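# Set the glass lid level on the saucepan

## Task

Place the glass lid onto the saucepan so it rests flat and seated within the pan's rim.

## Robot and tools

ROBOT. Two six-joint arms with parallel-jaw grippers: left_arm and right_arm. Calibrated bases in the scene frame: left_arm at (-0.032, +0.251, +0.024) m, quat_wxyz (+1.000, 0, 0, -0.006); right_arm at (-0.029, -0.338, +0.050) m, quat_wxyz (+1.000, 0, 0, +0.002).

FRAME. The scene frame has its origin at table-top height, halfway between the nominal bases. +z is up, +x points out over the table, and left_arm sits on the +y side. Arm names do not match image sides. end_effector_position (metres) is the point between the finger pads, about 1 cm short of the fingertips. Fingers point along the gripper's +z and open along its y. Printed poses may be a few centimetres off, more at long reach.

THE 14-NUMBER ROW. Every motion command is one flat list of 14 numbers, each in [-1, 1], covering both arms even if only one moves: left_arm waist, shoulder, elbow, wrist pitch, wrist yaw, wrist roll, opening; then the same seven for right_arm. The six joint numbers are offsets, not poses: they are measured from the arm's Joint targets at the start of the action (not from the previous row). Scale: 1.0 equals 2.224 rad for waist, shoulder and elbow, and 8.485 rad for the three wrist joints. Stated joint ranges (rad): waist -2.618 to 3.054, shoulder 0.000 to 3.142, elbow 0.000 to 3.142, wrist pitch -1.571 to 1.571, wrist yaw -1.571 to 1.571, wrist roll -2.094 to 2.094. A request more than 0.059 rad beyond a range is refused; real ends may differ by up to 0.059 rad, and the result may say "joint sent to its limit". The opening number is absolute, not an offset: +1 fully open, -1 closed. Sending 0 for all of an arm's joints re-commands its current Joint targets.

TOOLS.
- execute_actions(actions, cameras). actions is a list holding one item or nothing. [] just reports state (with pictures and the scene number). {"rows": [[14 numbers], ...], "steps": n} runs up to 15 rows, one per 1/30 s control step, n from 3 to 15 (default 15); the final row repeats if rows run out. {"steps": n} alone waits up to 300 steps counted from the last result, your reply time included. Pictures come only for an empty list or when cameras names them.
- move(target, speed, blend, cameras). target is one 14-number row or a list of up to 15 rows, all offsets from the same starting Joint targets. The joints follow smooth paths together, so the gripper curves. speed is rad/s for the joint with the farthest to go, 0.01 to 12.57, default 0.5, one value or one per target. blend (rad) rounds corners of a list. Paths take at least 0.5 s and are cut short beyond 10 s. The result adds a "move:" line: done, off_target (resting more than 0.035 rad from target), moving, held, or fault; limits=held means steps were withheld. Neither done nor off_target tells you about contact. Nothing avoids obstacles or the other arm.
- wait(seconds, cameras): 0 to 10 s with no new command.
- zoom_image(camera, region): camera is cam_head_left or cam_head_right; region [x0, y0, x1, y1] in pixels, at most 504 by 504, origin top-left.
- read_manual(section): returns the URDF licence text only.
The lid must stay seated without the robot.

RESULT LINES. Joint positions (rad) and Joint velocities (rad/s) list each arm's six joints, then finger-pad gap (m; 0.094 when open); velocities may read "within noise". Joint targets is the base for your next offsets. grip_measured is the finger opening on the command scale, reading up to about 2.7 mm wide when empty. Joint torques follow joint order; the first three wrap at ±28 N m, and include the arm's own weight and offsets. "joint command not followed" means the clearance check altered targets. MOTOR HOT appears at 75 °C; at 90 °C an arm folds and idles for the rest of the scene.

TIMING AND BEHAVIOUR. Arms keep heading to your last target until they settle. Joint speed is capped; each joint target stays within 0.339 rad (big joints) or 2.2 rad (wrist) of its measured angle, and targets putting the gripper over 200 mm away are scaled back. Small turns may not start. A blocked arm keeps pushing until you command it back past its Joint positions.

GRIPPING. Closing well below the touch reading squeezes at full force (about 50 to 64 N per pad); grip_measured keeps tracking the command, so it does not reveal contact. Close gently on glass. Release by commanding an opening well above grip_measured.

CAMERAS. cam_head_left and cam_head_right, each 504x504, roughly 60° vertical field of view.

AVOID. Dropping the lid, releasing it while moving, fast hits or hard presses, arms colliding or one gripper pinching the other, and anything falling off or left off the table. Loose objects may get brief random pushes. Move smoothly, avoid long stretched holds that heat motors, and act promptly.

Each tool is called after "Call:" by a JSON object that holds its "op" and its "data", one argument or row to a line.

## Session

Call:
{"op": "execute_actions", "data": {
  "actions": []
}}

Call:
{"op": "zoom_image", "data": {
  "camera": "cam_head_left",
  "region": [100, 150, 400, 450]
}}

Call:
{"op": "zoom_image", "data": {
  "camera": "cam_head_right",
  "region": [100, 150, 400, 450]
}}

Scene clock: 0.00 s of 4200.00 s.
left_arm: end_effector_position=(+0.2905, +0.0431, +0.1846) grip_measured=+1.000 end_effector_quat_wxyz=(+0.409, +0.026, +0.856, -0.315) | right_arm: end_effector_position=(+0.2672, -0.2787, +0.1912) grip_measured=+1.000 end_effector_quat_wxyz=(+0.297, +0.069, +0.935, +0.181)
Joint positions: left_arm=[-0.484 1.223 0.617 0.114 0.168 -0.537 0.094] | right_arm=[0.024 1.094 0.77 -0.587 -0.286 0.274 0.094]
Joint velocities: within noise
Joint torques (N m): no reading
Heat: left arm: 34 °C; right arm: 34 °C.
Joint targets: left_arm=[-0.484 1.212 0.630 0.124 0.167 -0.532] | right_arm=[0.024 1.088 0.775 -0.590 -0.287 0.271]

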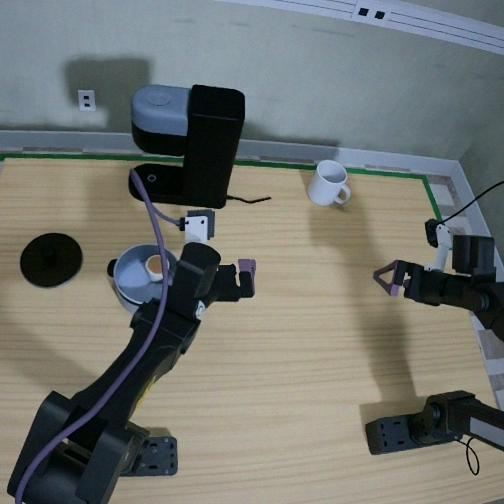

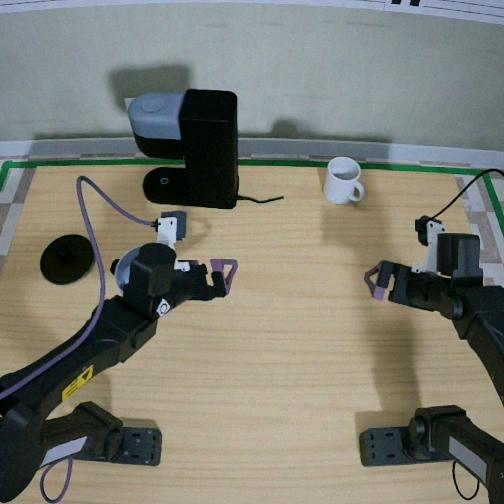

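Scaled by 1.680.

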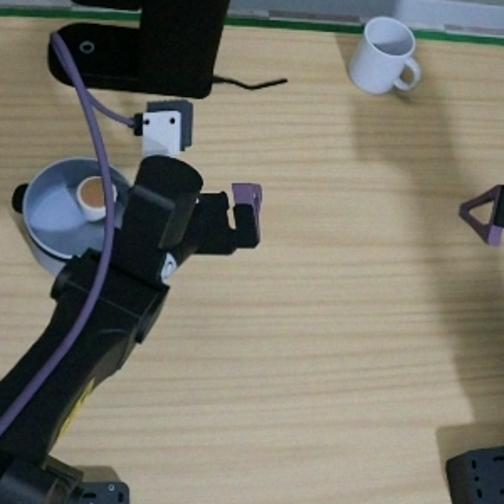

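Scaled by 1.680.

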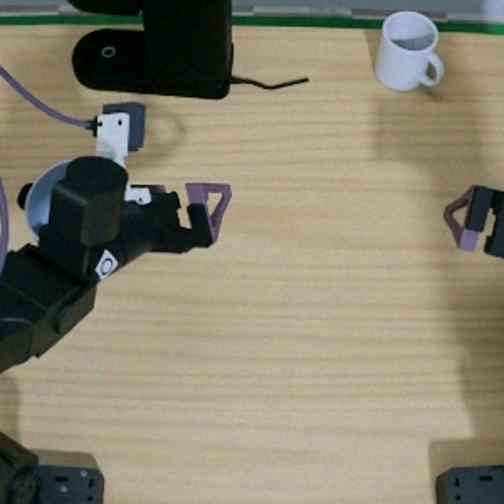

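Call:
{"op": "move", "data": {
  "target": [0,-0.4,0,0,0,0,1,0,0,0,0,0,0,1]
}}

Call:
{"op": "zoom_image", "data": {
  "camera": "cam_head_left",
  "region": [0, 200, 240, 340]
}}

Call:
{"op": "zoom_image", "data": {
  "camera": "cam_head_right",
  "region": [0, 200, 240, 340]
}}

Scene clock: 2.40 s of 4200.00 s.
left_arm: end_effector_position=(+0.1439, +0.1226, +0.4504) grip_measured=+1.000 end_effector_quat_wxyz=(+0.698, +0.059, +0.554, -0.450) | right_arm: end_effector_position=(+0.2672, -0.2787, +0.1912) grip_measured=+1.000 end_effector_quat_wxyz=(+0.297, +0.069, +0.935, +0.181)
Joint positions: left_arm=[-0.484 0.331 0.617 0.11 0.168 -0.537 0.094] | right_arm=[0.024 1.094 0.77 -0.587 -0.286 0.274 0.094]
Joint torques (N m): left_arm=[0.08 2.67 6.68 1.42 -0.03 0.02] | right_arm=[-0.02 -3.26 6.41 1.37 -0.11 -0.05]
Heat: left arm: 34 °C; right arm: 35 °C.
Joint targets: left_arm=[-0.484 0.322 0.630 0.124 0.167 -0.532] | right_arm=[0.024 1.088 0.775 -0.590 -0.287 0.271]
Kept back: nothing.
move: done

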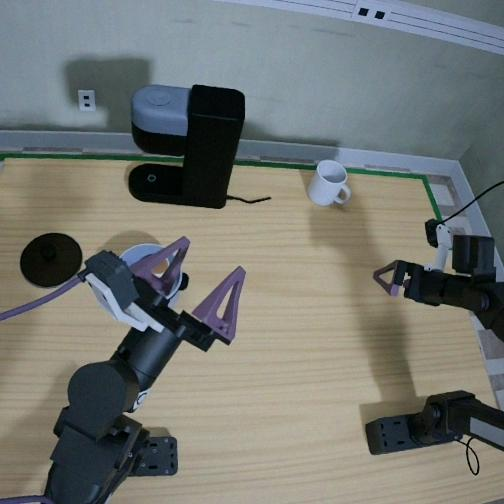

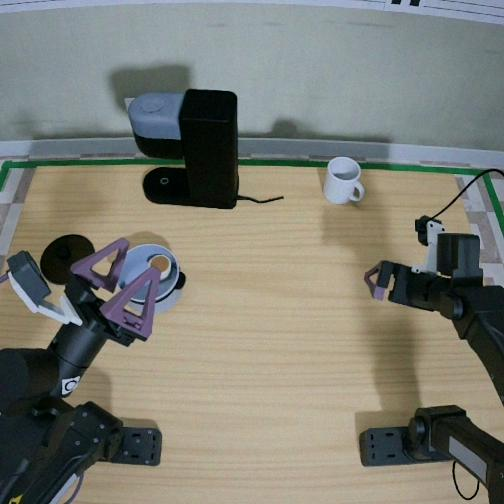

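Scaled by 2.100.

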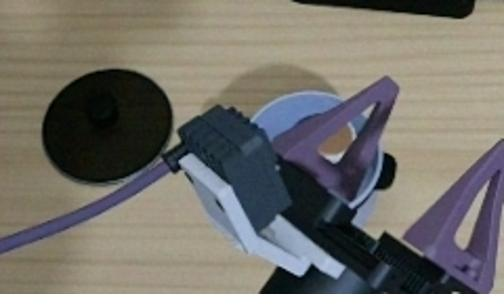

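Scaled by 2.100.

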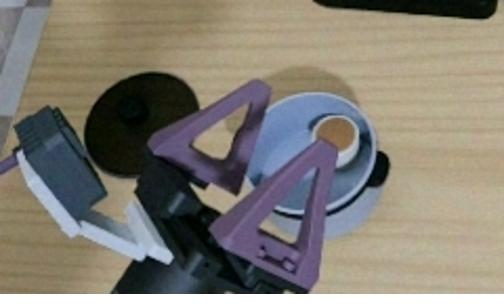

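Call:
{"op": "move", "data": {
  "target": [-0.35,-0.14,-0.1,0,0,0,1,0,0,0,0,0,0,1],
  "speed": 0.8
}}

Call:
{"op": "zoom_image", "data": {
  "camera": "cam_head_left",
  "region": [10, 210, 210, 330]
}}

Call:
{"op": "zoom_image", "data": {
  "camera": "cam_head_right",
  "region": [20, 210, 220, 330]
}}

Scene clock: 4.03 s of 4200.00 s.
left_arm: end_effector_position=(-0.0071, +0.0734, +0.4156) grip_measured=+1.000 end_effector_quat_wxyz=(-0.496, -0.250, -0.450, +0.699) | right_arm: end_effector_position=(+0.2672, -0.2787, +0.1912) grip_measured=+1.000 end_effector_quat_wxyz=(+0.297, +0.069, +0.935, +0.181)
Joint positions: left_arm=[-1.257 0.027 0.414 0.11 0.168 -0.537 0.094] | right_arm=[0.024 1.094 0.77 -0.587 -0.286 0.274 0.094]
Joint torques (N m): left_arm=[-0.65 2.95 4.81 1.33 -0.09 0.05] | right_arm=[-0.02 -3.26 6.39 1.37 -0.1 -0.04]
Heat: left arm: 34 °C; right arm: 35 °C.
Joint targets: left_arm=[-1.263 0.011 0.407 0.124 0.167 -0.532] | right_arm=[0.024 1.088 0.775 -0.590 -0.287 0.271]
Kept back: nothing.
move: done

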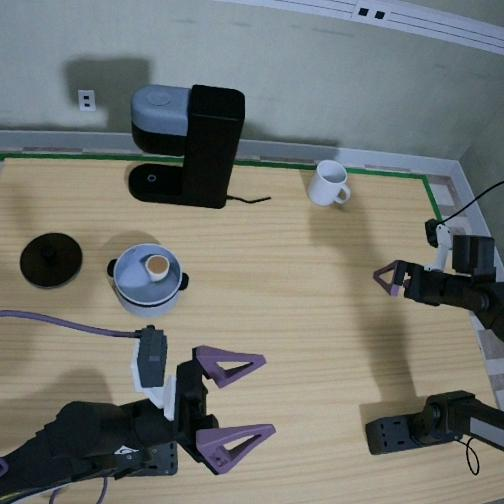

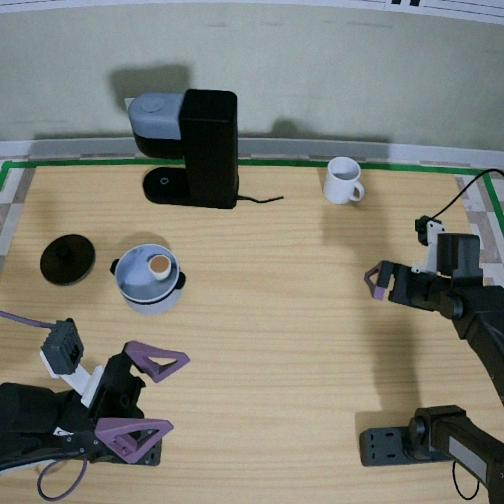

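Scaled by 2.520.

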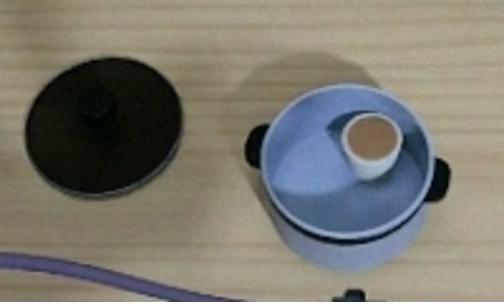

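Scaled by 2.520.

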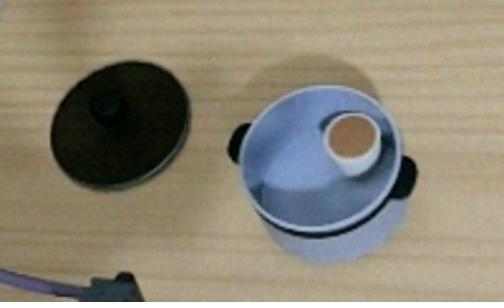

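Call:
{"op": "move", "data": {
  "target": [
    [0.825,0.3,0.2,-0.0851,-0.0197,0.0627,1,0,0,0,0,0,0,1],
    [0.825,0.807,0.448,-0.0851,-0.0197,0.0627,0.6,0,0,0,0,0,0,1]
  ],
  "speed": 0.9,
  "blend": 0.2
}}

Call:
{"op": "zoom_image", "data": {
  "camera": "cam_head_left",
  "region": [0, 210, 200, 330]
}}

Call:
{"op": "zoom_image", "data": {
  "camera": "cam_head_right",
  "region": [0, 210, 200, 330]
}}

Scene clock: 9.67 s of 4200.00 s.
left_arm: end_effector_position=(+0.3551, +0.4891, +0.1370) grip_measured=+0.603 end_effector_quat_wxyz=(+0.254, -0.265, +0.928, +0.066) | right_arm: end_effector_position=(+0.2672, -0.2787, +0.1912) grip_measured=+1.000 end_effector_quat_wxyz=(+0.297, +0.069, +0.935, +0.181)
Joint positions: left_arm=[0.566 1.806 1.373 -0.608 0.011 -0.006 0.075] | right_arm=[0.024 1.094 0.77 -0.587 -0.286 0.274 0.094]
Joint torques (N m): left_arm=[0.21 -10.07 8.36 1.01 -0.13 0.02] | right_arm=[-0.01 -3.28 6.41 1.37 -0.11 -0.05]
Heat: left arm: 35 °C; right arm: 36 °C.
Joint targets: left_arm=[0.572 1.806 1.404 -0.598 0.000 0.000] | right_arm=[0.024 1.088 0.775 -0.590 -0.287 0.271]
Kept back: nothing.
move: done

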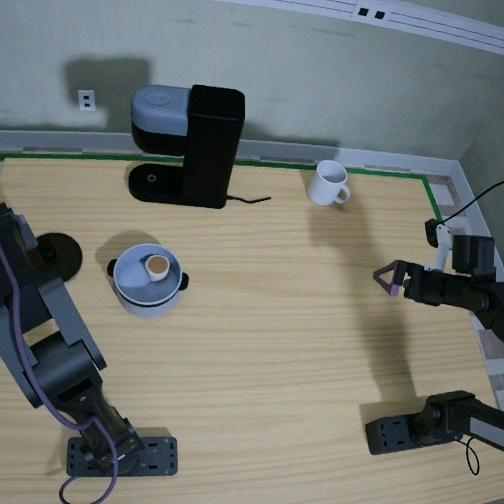

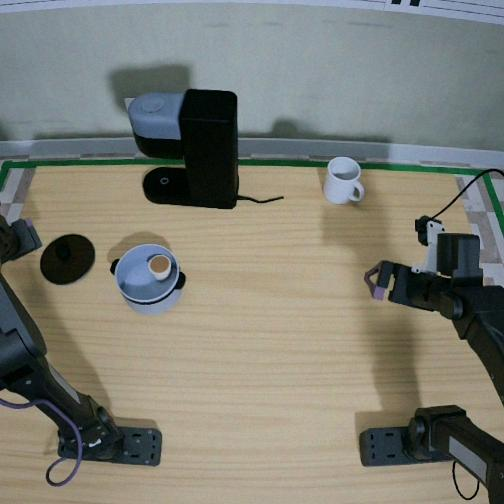

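Scaled by 2.520.

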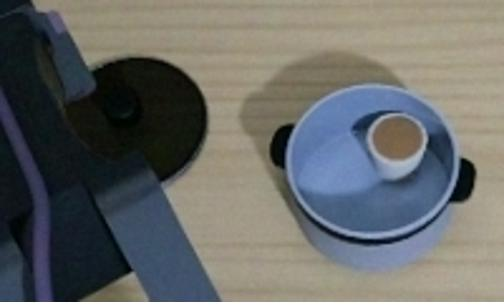

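Scaled by 2.520.

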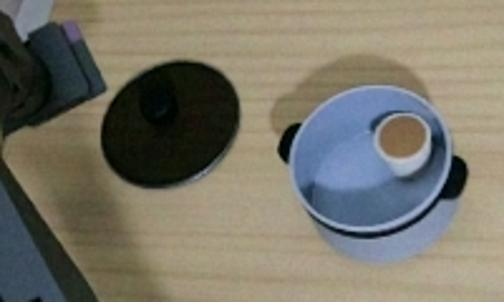

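Call:
{"op": "move", "data": {
  "target": [-0.047,-0.1016,-0.1147,0.0034,0,0,0.6,0,0,0,0,0,0,1]
}}

Call:
{"op": "zoom_image", "data": {
  "camera": "cam_head_left",
  "region": [0, 180, 150, 330]
}}

Call:
{"op": "zoom_image", "data": {
  "camera": "cam_head_right",
  "region": [0, 180, 150, 330]
}}

Scene clock: 10.83 s of 4200.00 s.
left_arm: end_effector_position=(+0.3273, +0.4270, +0.1363) grip_measured=+0.603 end_effector_quat_wxyz=(+0.250, -0.221, +0.941, +0.053) | right_arm: end_effector_position=(+0.2672, -0.2787, +0.1912) grip_measured=+1.000 end_effector_quat_wxyz=(+0.297, +0.069, +0.935, +0.181)
Joint positions: left_arm=[0.47 1.614 1.157 -0.598 0.009 -0.005 0.075] | right_arm=[0.024 1.094 0.77 -0.587 -0.286 0.274 0.094]
Joint torques (N m): left_arm=[-0.28 -11.03 5.03 1.13 -0.07 0.08] | right_arm=[-0.02 -3.26 6.39 1.37 -0.1 -0.04]
Heat: left arm: 35 °C; right arm: 36 °C.
Joint targets: left_arm=[0.468 1.580 1.149 -0.569 0.000 0.000] | right_arm=[0.024 1.088 0.775 -0.590 -0.287 0.271]
Kept back: nothing.
move: done

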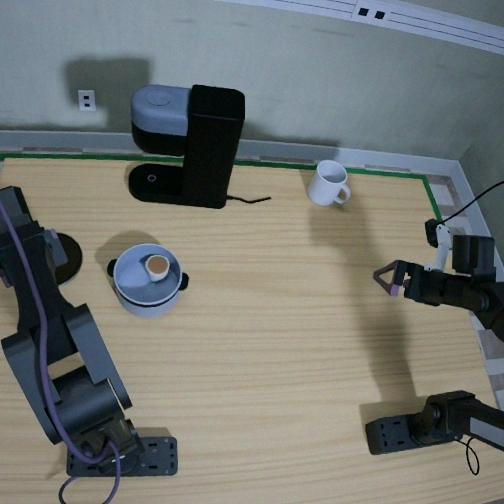

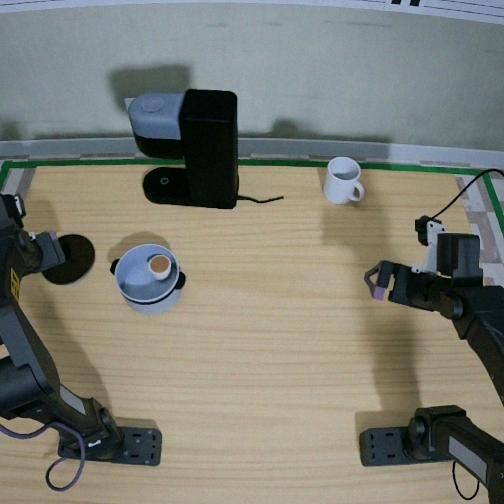

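Scaled by 3.360.

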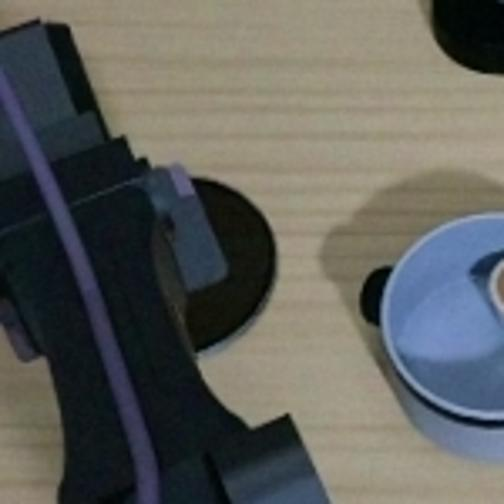

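Scaled by 3.360.

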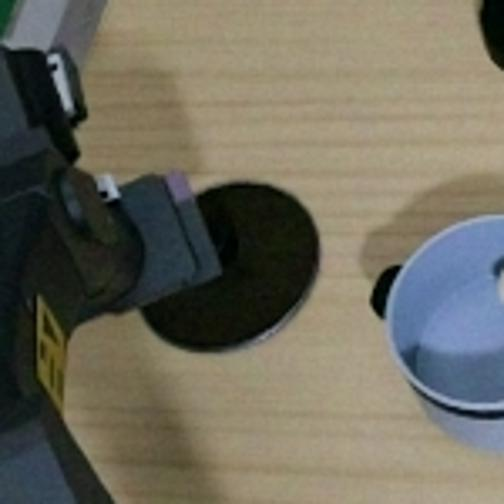

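Call:
{"op": "move", "data": {
  "target": [0.003,0.0454,-0.0643,0.0288,0,0,0.6,0,0,0,0,0,0,1]
}}

Call:
{"op": "zoom_image", "data": {
  "camera": "cam_head_left",
  "region": [0, 200, 120, 320]
}}

Call:
{"op": "zoom_image", "data": {
  "camera": "cam_head_right",
  "region": [0, 200, 120, 320]
}}

Scene clock: 13.03 s of 4200.00 s.
left_arm: end_effector_position=(+0.3324, +0.4295, +0.0882) grip_measured=+0.603 end_effector_quat_wxyz=(+0.263, -0.220, +0.938, +0.056) | right_arm: end_effector_position=(+0.2672, -0.2787, +0.1912) grip_measured=+1.000 end_effector_quat_wxyz=(+0.297, +0.069, +0.935, +0.181)
Joint positions: left_arm=[0.47 1.676 1.007 -0.357 0.009 -0.005 0.075] | right_arm=[0.024 1.094 0.77 -0.587 -0.286 0.274 0.094]
Joint torques (N m): left_arm=[0.54 -7.87 5.53 1.24 -0.12 0.02] | right_arm=[-0.02 -3.28 6.39 1.37 -0.11 -0.04]
Heat: left arm: 36 °C; right arm: 36 °C.
Joint targets: left_arm=[0.474 1.681 1.005 -0.325 0.000 0.000] | right_arm=[0.024 1.088 0.775 -0.590 -0.287 0.271]
Kept back: nothing.
move: done

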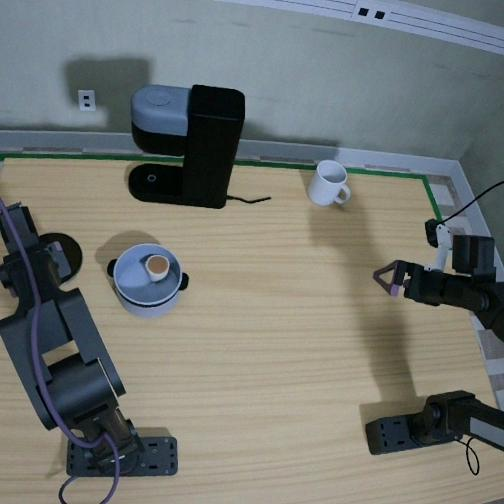

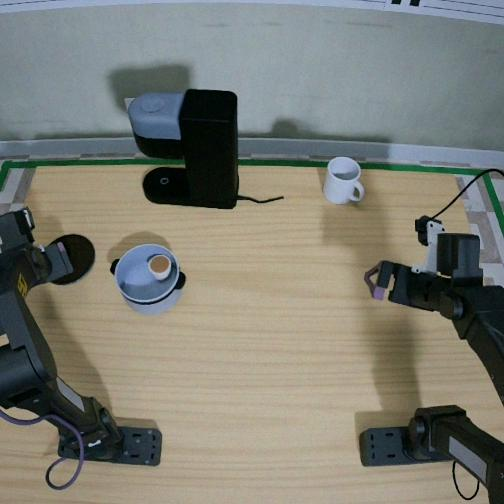

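Scaled by 4.200.

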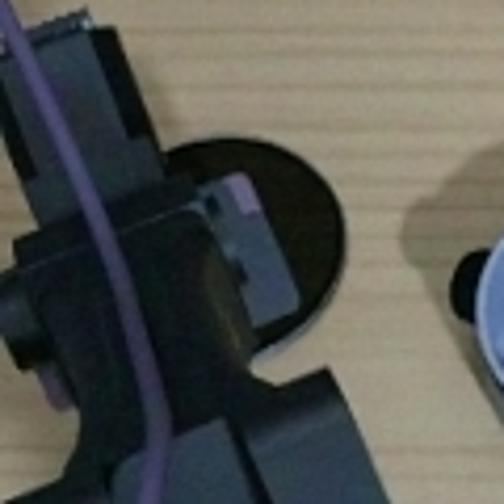

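Scaled by 4.200.

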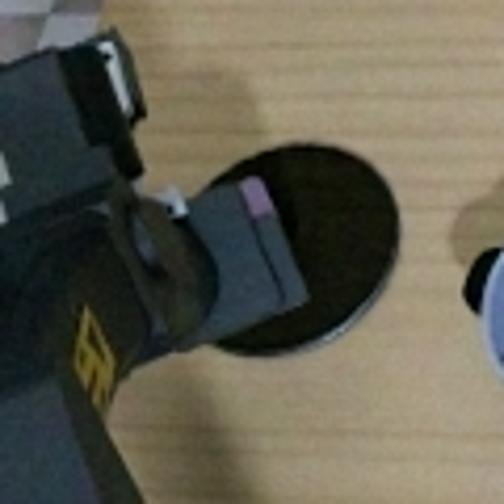

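Call:
{"op": "move", "data": {
  "target": [-0.0252,0.0886,0.1102,-0.0055,0,0,0.6,0,0,0,0,0,0,1]
}}

Call:
{"op": "zoom_image", "data": {
  "camera": "cam_head_left",
  "region": [0, 200, 120, 320]
}}

Call:
{"op": "zoom_image", "data": {
  "camera": "cam_head_right",
  "region": [0, 200, 120, 320]
}}

Scene clock: 15.53 s of 4200.00 s.
left_arm: end_effector_position=(+0.3898, +0.4324, +0.0861) grip_measured=+0.603 end_effector_quat_wxyz=(+0.270, -0.196, +0.941, +0.051) | right_arm: end_effector_position=(+0.2672, -0.2787, +0.1912) grip_measured=+1.000 end_effector_quat_wxyz=(+0.297, +0.069, +0.935, +0.181)
Joint positions: left_arm=[0.42 1.863 1.222 -0.373 0.009 -0.005 0.075] | right_arm=[0.024 1.094 0.77 -0.587 -0.286 0.274 0.094]
Joint torques (N m): left_arm=[-0.17 -9.07 8.23 0.92 -0.13 0.06] | right_arm=[-0.02 -3.28 6.39 1.36 -0.1 -0.04]
Heat: left arm: 36 °C; right arm: 36 °C.
Joint targets: left_arm=[0.418 1.878 1.251 -0.372 0.000 0.000] | right_arm=[0.024 1.088 0.775 -0.590 -0.287 0.271]
Kept back: nothing.
move: done

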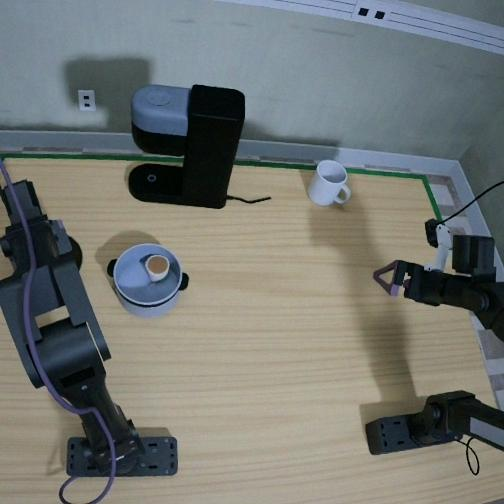

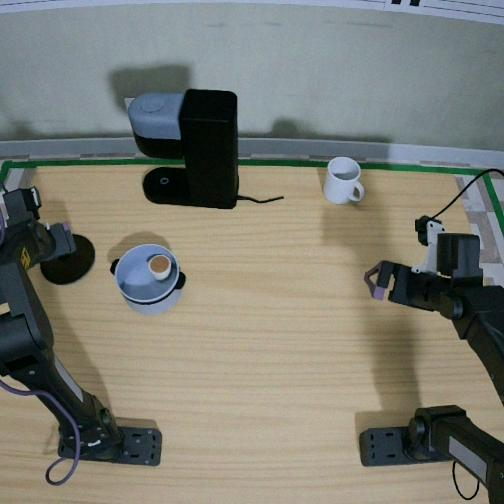

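Scaled by 4.200.

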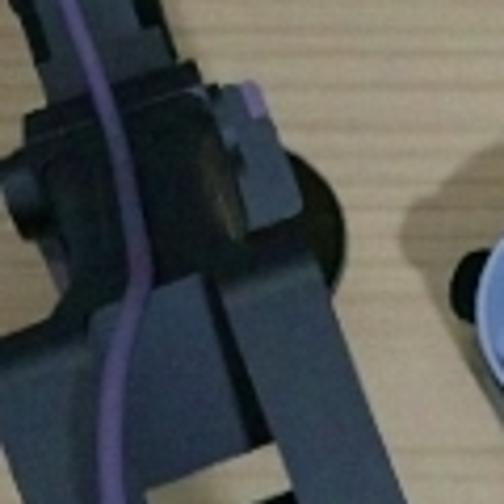

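Scaled by 4.200.

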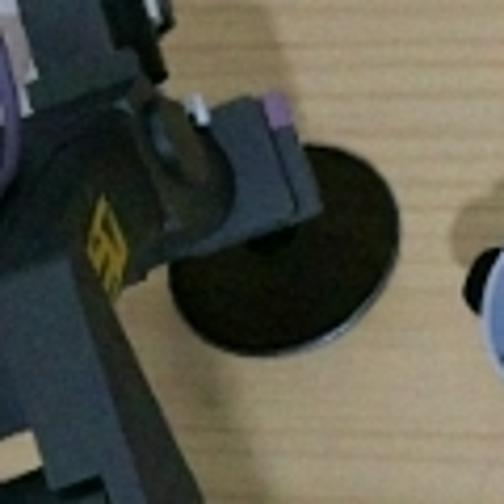

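Call:
{"op": "move", "data": {
  "target": [0.0022,0.054,-0.0238,0.0203,0,0,0.6,0,0,0,0,0,0,1],
  "speed": 0.15
}}

Call:
{"op": "zoom_image", "data": {
  "camera": "cam_head_right",
  "region": [0, 200, 120, 320]
}}

Scene clock: 17.57 s of 4200.00 s.
left_arm: end_effector_position=(+0.4028, +0.4381, +0.0439) grip_measured=+0.603 end_effector_quat_wxyz=(+0.270, -0.196, +0.941, +0.051) | right_arm: end_effector_position=(+0.2672, -0.2787, +0.1912) grip_measured=+1.000 end_effector_quat_wxyz=(+0.297, +0.069, +0.935, +0.181)
Joint positions: left_arm=[0.42 1.984 1.203 -0.232 0.009 -0.005 0.075] | right_arm=[0.024 1.094 0.77 -0.587 -0.286 0.274 0.094]
Joint torques (N m): left_arm=[0.14 -10.06 4.98 1.28 -0.09 0.04] | right_arm=[-0.01 -3.26 6.37 1.37 -0.1 -0.04]
Heat: left arm: 36 °C; right arm: 36 °C.
Joint targets: left_arm=[0.423 1.998 1.198 -0.199 0.000 0.000] | right_arm=[0.024 1.088 0.775 -0.590 -0.287 0.271]
Kept back: nothing.
move: done

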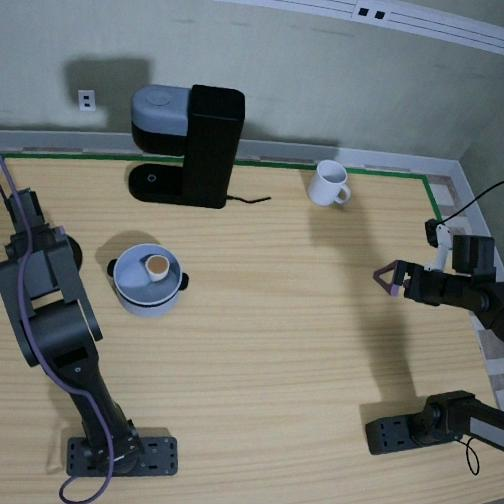

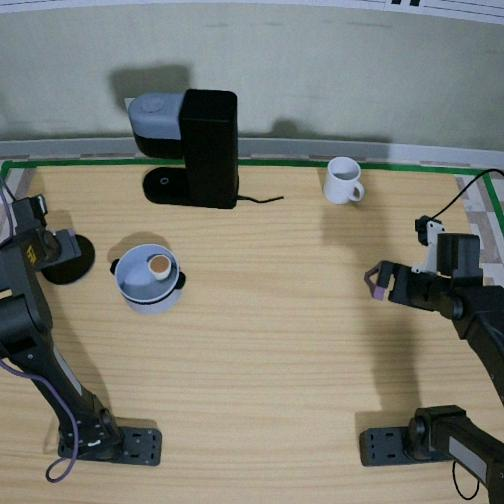

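Scaled by 4.200.

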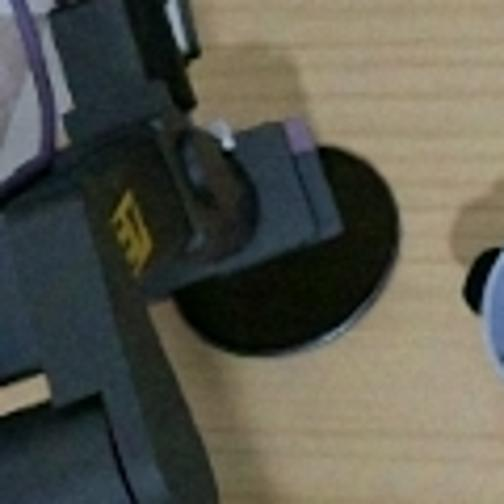

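Call:
{"op": "move", "data": {
  "target": [
    [0.0013,-0.003,-0.0243,0.0054,0,0,0.6,0,0,0,0,0,0,1]
  ],
  "speed": 0.1,
  "cameras": []
}}

Call:
{"op": "execute_actions", "data": {
  "actions": [
    {"rows":[[0,0,0,0,0,0,0.3,0,0,0,0,0,0,1],[0,0,0,0,0,0,0.2,0,0,0,0,0,0,1],[0,0,0,0,0,0,0.1,0,0,0,0,0,0,1],[0,0,0,0,0,0,0,0,0,0,0,0,0,1],[0,0,0,0,0,0,-0.1,0,0,0,0,0,0,1],[0,0,0,0,0,0,-0.2,0,0,0,0,0,0,1],[0,0,0,0,0,0,-0.3,0,0,0,0,0,0,1],[0,0,0,0,0,0,-0.4,0,0,0,0,0,0,1],[0,0,0,0,0,0,-0.5,0,0,0,0,0,0,1],[0,0,0,0,0,0,-0.6,0,0,0,0,0,0,1],[0,0,0,0,0,0,-0.7,0,0,0,0,0,0,1],[0,0,0,0,0,0,-0.8,0,0,0,0,0,0,1],[0,0,0,0,0,0,-0.9,0,0,0,0,0,0,1],[0,0,0,0,0,0,-1,0,0,0,0,0,0,1]]}
  ]
}}

Call:
{"op": "wait", "data": {
  "seconds": 0.5
}}

Call:
{"op": "zoom_image", "data": {
  "camera": "cam_head_right",
  "region": [0, 200, 120, 320]
}}

Scene clock: 18.90 s of 4200.00 s.
left_arm: end_effector_position=(+0.4039, +0.4382, +0.0393) grip_measured=+0.603 end_effector_quat_wxyz=(+0.286, -0.195, +0.937, +0.053) | right_arm: end_effector_position=(+0.2672, -0.2787, +0.1912) grip_measured=+1.000 end_effector_quat_wxyz=(+0.297, +0.069, +0.935, +0.181)
Joint positions: left_arm=[0.42 1.984 1.16 -0.158 0.011 -0.006 0.075] | right_arm=[0.024 1.094 0.77 -0.587 -0.286 0.274 0.094]
Joint torques (N m): left_arm=[0.58 -10.69 4.03 1 -0.14 0.02] | right_arm=[-0.03 -3.28 6.41 1.37 -0.11 -0.04]
Heat: left arm: 37 °C; right arm: 36 °C.
Joint targets: left_arm=[0.426 1.991 1.144 -0.154 0.000 0.000] | right_arm=[0.024 1.088 0.775 -0.590 -0.287 0.271]
Kept back: nothing.
move: done
No camera images: "cameras" was empty.

Scene clock: 19.30 s of 4200.00 s.
left_arm: end_effector_position=(+0.4062, +0.4384, +0.0408) grip_measured=-0.303 end_effector_quat_wxyz=(+0.291, -0.193, +0.935, +0.053) | right_arm: end_effector_position=(+0.2672, -0.2787, +0.1912) grip_measured=+1.000 end_effector_quat_wxyz=(+0.297, +0.069, +0.935, +0.181)
Joint positions: left_arm=[0.42 1.984 1.16 -0.147 0.014 -0.004 0.033] | right_arm=[0.024 1.094 0.77 -0.587 -0.286 0.274 0.094]
Joint torques (N m): left_arm=[0.36 -10.28 3.96 0.89 -0.17 0.06] | right_arm=[-0.02 -3.26 6.41 1.37 -0.11 -0.04]
Heat: left arm: 37 °C; right arm: 36 °C.
Joint targets: left_arm=[0.426 1.991 1.144 -0.153 -0.001 0.000] | right_arm=[0.024 1.088 0.775 -0.590 -0.287 0.271]
Steps of this call (1-12: this action's first 12). Readings (joint positions of left_arm | right_arm):
1: [0.420 1.984 1.160 -0.156 0.012 -0.006] | [0.024 1.094 0.770 -0.587 -0.286 0.274]
2: [0.420 1.984 1.160 -0.154 0.014 -0.006] | [0.024 1.094 0.770 -0.587 -0.286 0.274]
4: [0.420 1.984 1.160 -0.152 0.015 -0.006] | [0.024 1.094 0.770 -0.587 -0.286 0.274]
8: [0.420 1.984 1.160 -0.147 0.015 -0.004] | [0.024 1.094 0.770 -0.587 -0.286 0.274]
12: the state above

Scene clock: 19.90 s of 4200.00 s.
left_arm: end_effector_position=(+0.4062, +0.4384, +0.0408) grip_measured=-0.303 end_effector_quat_wxyz=(+0.291, -0.193, +0.935, +0.053) | right_arm: end_effector_position=(+0.2672, -0.2787, +0.1912) grip_measured=+1.000 end_effector_quat_wxyz=(+0.297, +0.069, +0.935, +0.181)
Joint positions: left_arm=[0.42 1.984 1.16 -0.147 0.014 -0.004 0.033] | right_arm=[0.024 1.094 0.77 -0.587 -0.286 0.274 0.094]
Joint torques (N m): left_arm=[0.34 -10.25 3.71 0.95 -0.16 0.03] | right_arm=[0.01 -3.26 6.39 1.37 -0.11 -0.05]
Heat: left arm: 37 °C; right arm: 36 °C.
Joint targets: left_arm=[0.426 1.991 1.144 -0.153 -0.001 0.000] | right_arm=[0.024 1.088 0.775 -0.590 -0.287 0.271]
Steps of this call (1-3: your previous action's last 3; 4-15: toward your last target; 16-18: nothing new was sent). Readings (joint positions of left_arm | right_arm):
1: [0.420 1.984 1.160 -0.147 0.014 -0.004] | [0.024 1.094 0.770 -0.587 -0.286 0.274]
2: [0.420 1.984 1.160 -0.147 0.014 -0.004] | [0.024 1.094 0.770 -0.587 -0.286 0.274]
4: [0.420 1.984 1.160 -0.147 0.014 -0.004] | [0.024 1.094 0.770 -0.587 -0.286 0.274]
8: [0.420 1.984 1.160 -0.147 0.014 -0.004] | [0.024 1.094 0.770 -0.587 -0.286 0.274]
18: the state above
All arms were judged still, so your last target was given up. Each gripper or tool keeps its last command.

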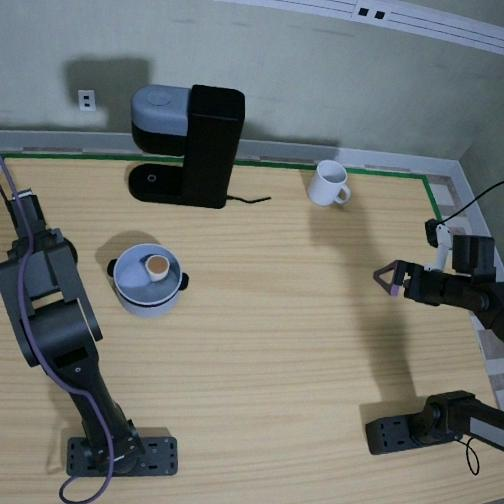

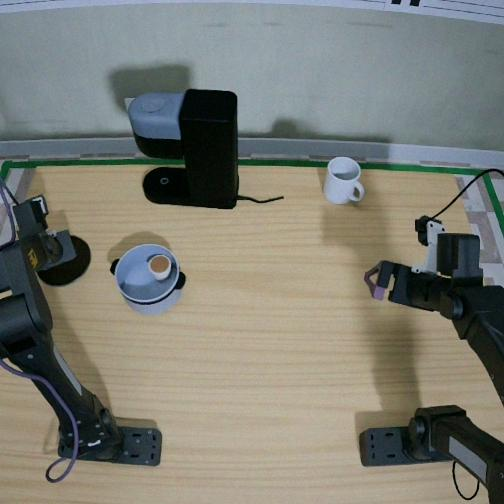

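Scaled by 4.200.

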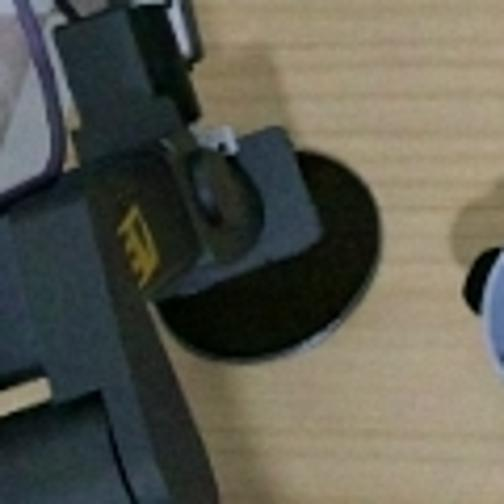

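Call:
{"op": "move", "data": {
  "target": [
    [0,-0.1219,0.0998,-0.0547,0,0,-1,0,0,0,0,0,0,1],
    [-0.2376,-0.2923,-0.0632,-0.0566,0,0,-1,0,0,0,0,0,0,1]
  ],
  "speed": [0.2,0.35],
  "blend": 0.05
}}

Call:
{"op": "zoom_image", "data": {
  "camera": "cam_head_left",
  "region": [60, 200, 240, 330]
}}

Call:
{"op": "zoom_image", "data": {
  "camera": "cam_head_right",
  "region": [60, 200, 240, 330]
}}

Scene clock: 24.47 s of 4200.00 s.
left_arm: end_effector_position=(+0.3100, +0.2116, +0.1499) grip_measured=-0.303 end_effector_quat_wxyz=(+0.256, +0.054, +0.965, -0.017) | right_arm: end_effector_position=(+0.2672, -0.2787, +0.1912) grip_measured=+1.000 end_effector_quat_wxyz=(+0.297, +0.069, +0.935, +0.181)
Joint positions: left_arm=[-0.102 1.386 1 -0.666 0.005 -0.004 0.033] | right_arm=[0.024 1.094 0.77 -0.587 -0.286 0.274 0.094]
Joint torques (N m): left_arm=[-0.12 -9.83 6.16 1.17 -0.08 -0.01] | right_arm=[-0.01 -3.26 6.38 1.37 -0.11 -0.04]
Heat: left arm: 38 °C; right arm: 36 °C.
Joint targets: left_arm=[-0.103 1.341 1.003 -0.634 0.000 0.000] | right_arm=[0.024 1.088 0.775 -0.590 -0.287 0.271]
Kept back: nothing.
move: off_target (left_arm); left_arm: the shoulder is farthest, 0.046 rad from its target

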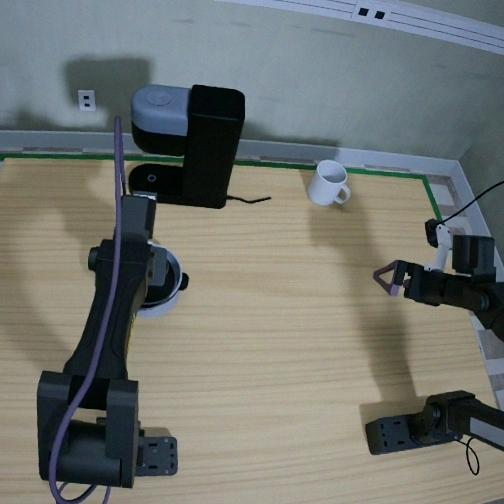

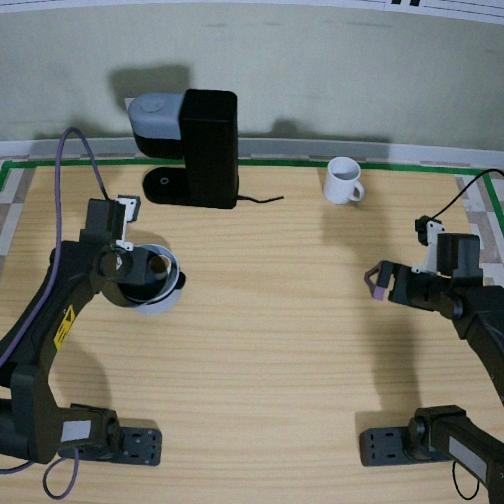

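Scaled by 2.800.

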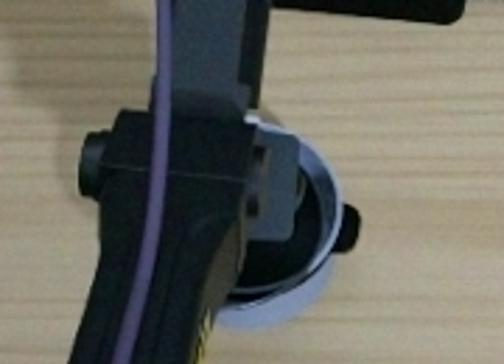

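Scaled by 2.800.

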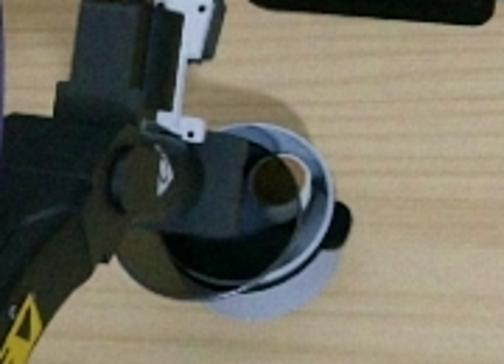

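Call:
{"op": "zoom_image", "data": {
  "camera": "cam_head_right",
  "region": [90, 230, 190, 330]
}}

Call:
{"op": "zoom_image", "data": {
  "camera": "cam_head_left",
  "region": [100, 230, 200, 330]
}}

Scaled by 5.040.

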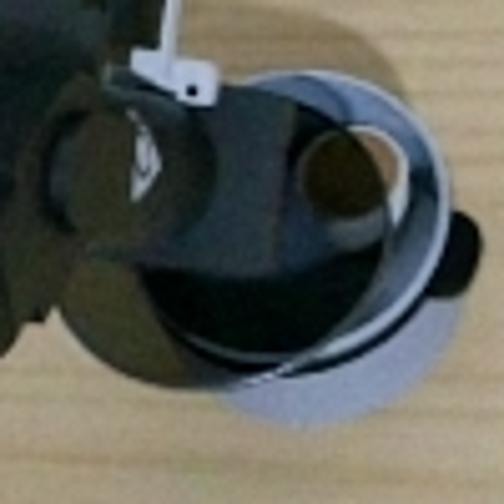

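Scaled by 5.040.

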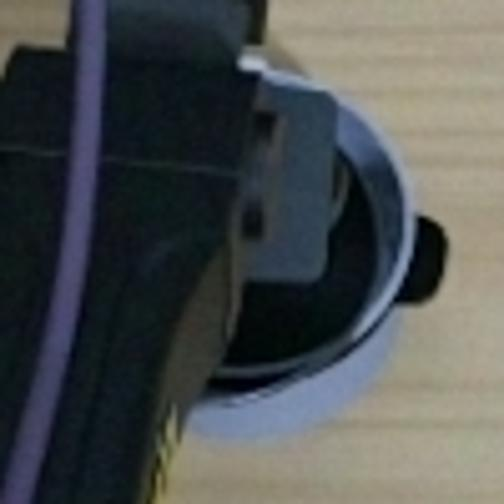

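Call:
{"op": "move", "data": {
  "target": [-0.0175,0.0119,-0.009,0.0151,0,0,-1,0,0,0,0,0,0,1],
  "speed": 0.15,
  "cameras": ["cam_head_left","cam_head_right"]
}}

Call:
{"op": "zoom_image", "data": {
  "camera": "cam_head_right",
  "region": [90, 230, 190, 330]
}}

Call:
{"op": "zoom_image", "data": {
  "camera": "cam_head_left",
  "region": [100, 230, 200, 330]
}}

Scene clock: 26.90 s of 4200.00 s.
left_arm: end_effector_position=(+0.3241, +0.1974, +0.1554) grip_measured=-0.303 end_effector_quat_wxyz=(+0.293, +0.070, +0.953, -0.025) | right_arm: end_effector_position=(+0.2672, -0.2787, +0.1912) grip_measured=+1.000 end_effector_quat_wxyz=(+0.297, +0.069, +0.935, +0.181)
Joint positions: left_arm=[-0.137 1.386 0.98 -0.567 0.005 -0.004 0.033] | right_arm=[0.024 1.094 0.77 -0.587 -0.286 0.274 0.094]
Joint torques (N m): left_arm=[-0.35 -7.2 6.43 1.6 -0.03 0.05] | right_arm=[-0.01 -3.3 6.37 1.37 -0.11 -0.05]
Heat: left arm: 38 °C; right arm: 37 °C.
Joint targets: left_arm=[-0.142 1.368 0.983 -0.506 0.000 0.000] | right_arm=[0.024 1.088 0.775 -0.590 -0.287 0.271]
Kept back: nothing.
move: off_target (left_arm); left_arm: the wrist pitch is farthest, 0.061 rad from its target

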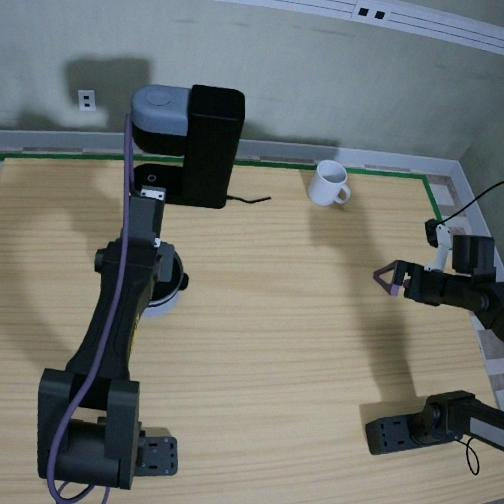

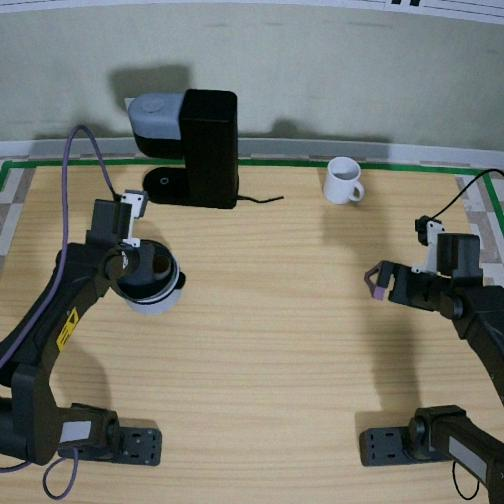

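Scaled by 5.040.

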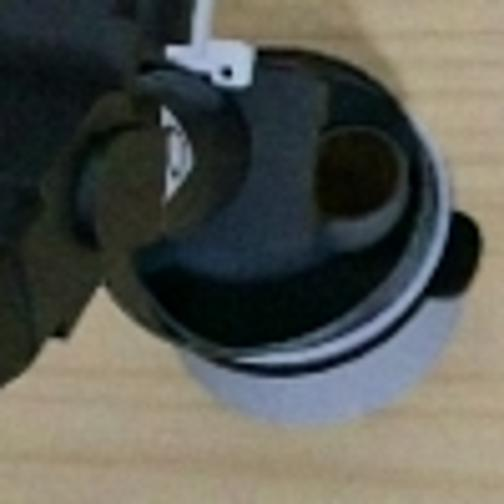

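Scaled by 5.040.

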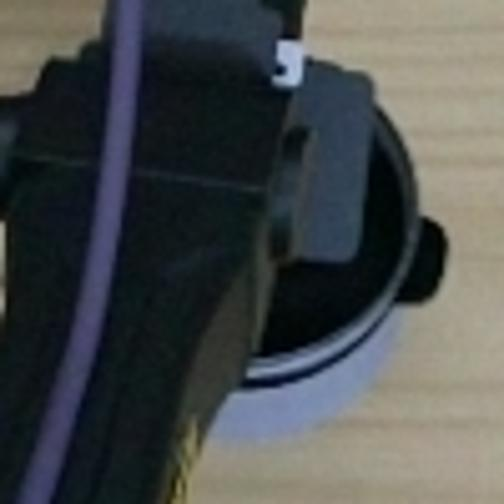

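Call:
{"op": "move", "data": {
  "target": [0.005,0.0315,-0.0198,0.0111,0,0,-1,0,0,0,0,0,0,1],
  "speed": 0.12
}}

Call:
{"op": "zoom_image", "data": {
  "camera": "cam_head_right",
  "region": [90, 230, 190, 330]
}}

Call:
{"op": "zoom_image", "data": {
  "camera": "cam_head_left",
  "region": [100, 230, 200, 330]
}}

Scene clock: 28.87 s of 4200.00 s.
left_arm: end_effector_position=(+0.3316, +0.1963, +0.1323) grip_measured=-0.303 end_effector_quat_wxyz=(+0.291, +0.070, +0.954, -0.025) | right_arm: end_effector_position=(+0.2672, -0.2787, +0.1912) grip_measured=+1.000 end_effector_quat_wxyz=(+0.297, +0.069, +0.935, +0.181)
Joint positions: left_arm=[-0.137 1.441 0.935 -0.473 0.005 -0.004 0.033] | right_arm=[0.024 1.094 0.77 -0.587 -0.286 0.274 0.094]
Joint torques (N m): left_arm=[0.47 -6.38 6.12 1.58 -0.08 -0.04] | right_arm=[-0.02 -3.26 6.42 1.37 -0.1 -0.04]
Heat: left arm: 38 °C; right arm: 37 °C.
Joint targets: left_arm=[-0.130 1.438 0.939 -0.411 0.000 0.000] | right_arm=[0.024 1.088 0.775 -0.590 -0.287 0.271]
Kept back: nothing.
move: off_target (left_arm); left_arm: the wrist pitch is farthest, 0.061 rad from its target

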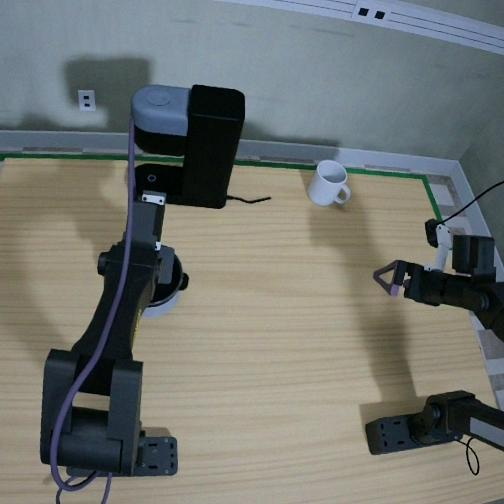

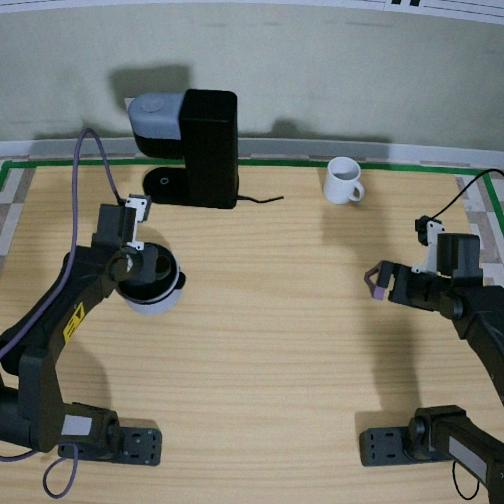

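Scaled by 5.040.

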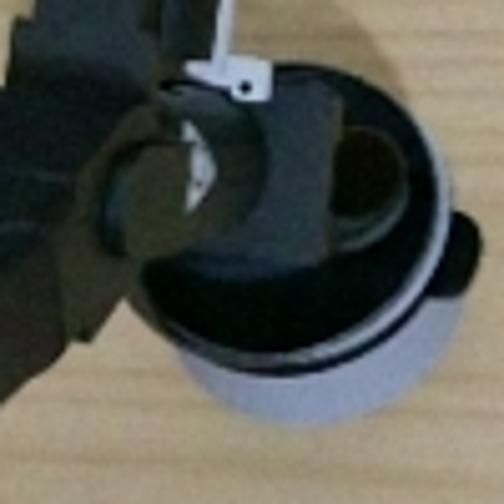

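Scaled by 5.040.

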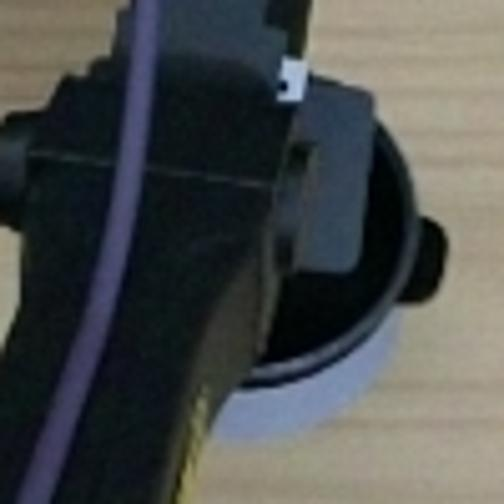

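Call:
{"op": "move", "data": {
  "target": [0.0027,0.0288,-0.0083,0.0107,0,0,-1,0,0,0,0,0,0,1],
  "speed": 0.1,
  "cameras": ["cam_head_left","cam_head_right"]
}}

Call:
{"op": "zoom_image", "data": {
  "camera": "cam_head_right",
  "region": [90, 230, 190, 330]
}}

Call:
{"op": "zoom_image", "data": {
  "camera": "cam_head_left",
  "region": [100, 230, 200, 330]
}}

Scene clock: 30.57 s of 4200.00 s.
left_arm: end_effector_position=(+0.3439, +0.1962, +0.1156) grip_measured=-0.303 end_effector_quat_wxyz=(+0.295, +0.068, +0.953, -0.024) | right_arm: end_effector_position=(+0.2672, -0.2787, +0.1912) grip_measured=+1.000 end_effector_quat_wxyz=(+0.297, +0.069, +0.935, +0.181)
Joint positions: left_arm=[-0.132 1.504 0.917 -0.384 0.005 -0.004 0.033] | right_arm=[0.024 1.094 0.77 -0.587 -0.286 0.274 0.094]
Joint torques (N m): left_arm=[0.5 -6.69 6.02 1.64 -0.08 0.06] | right_arm=[-0.02 -3.29 6.38 1.37 -0.11 -0.05]
Heat: left arm: 38 °C; right arm: 37 °C.
Joint targets: left_arm=[-0.124 1.502 0.920 -0.321 0.000 0.000] | right_arm=[0.024 1.088 0.775 -0.590 -0.287 0.271]
Kept back: nothing.
move: off_target (left_arm); left_arm: the wrist pitch is farthest, 0.064 rad from its target

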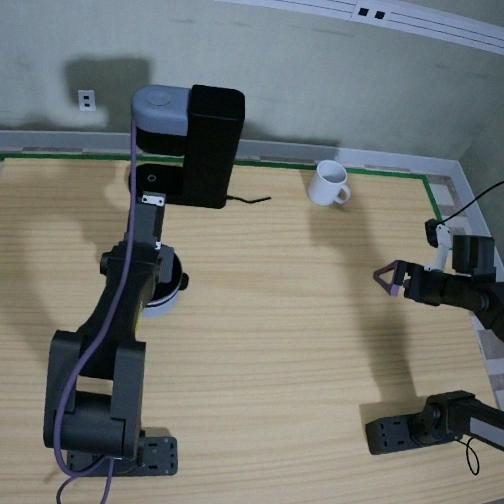

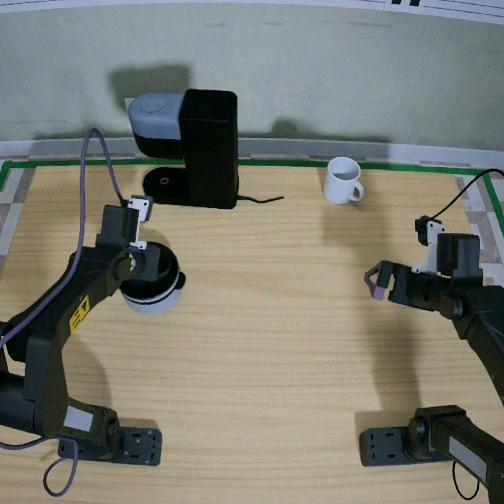

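Scaled by 5.040.

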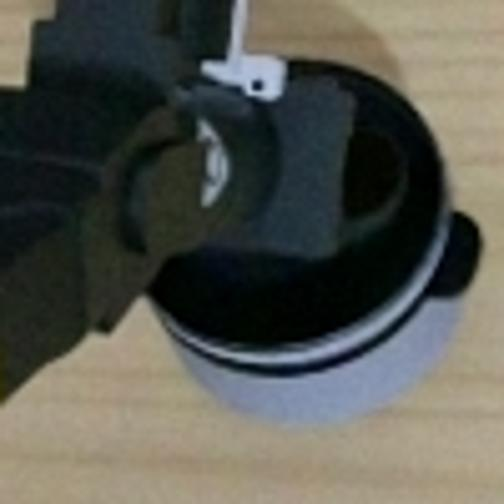

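Scaled by 5.040.

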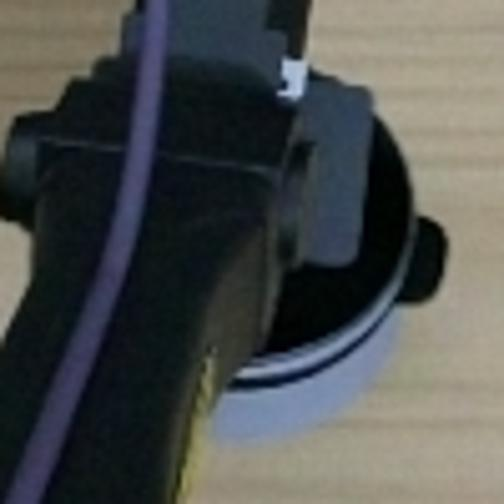

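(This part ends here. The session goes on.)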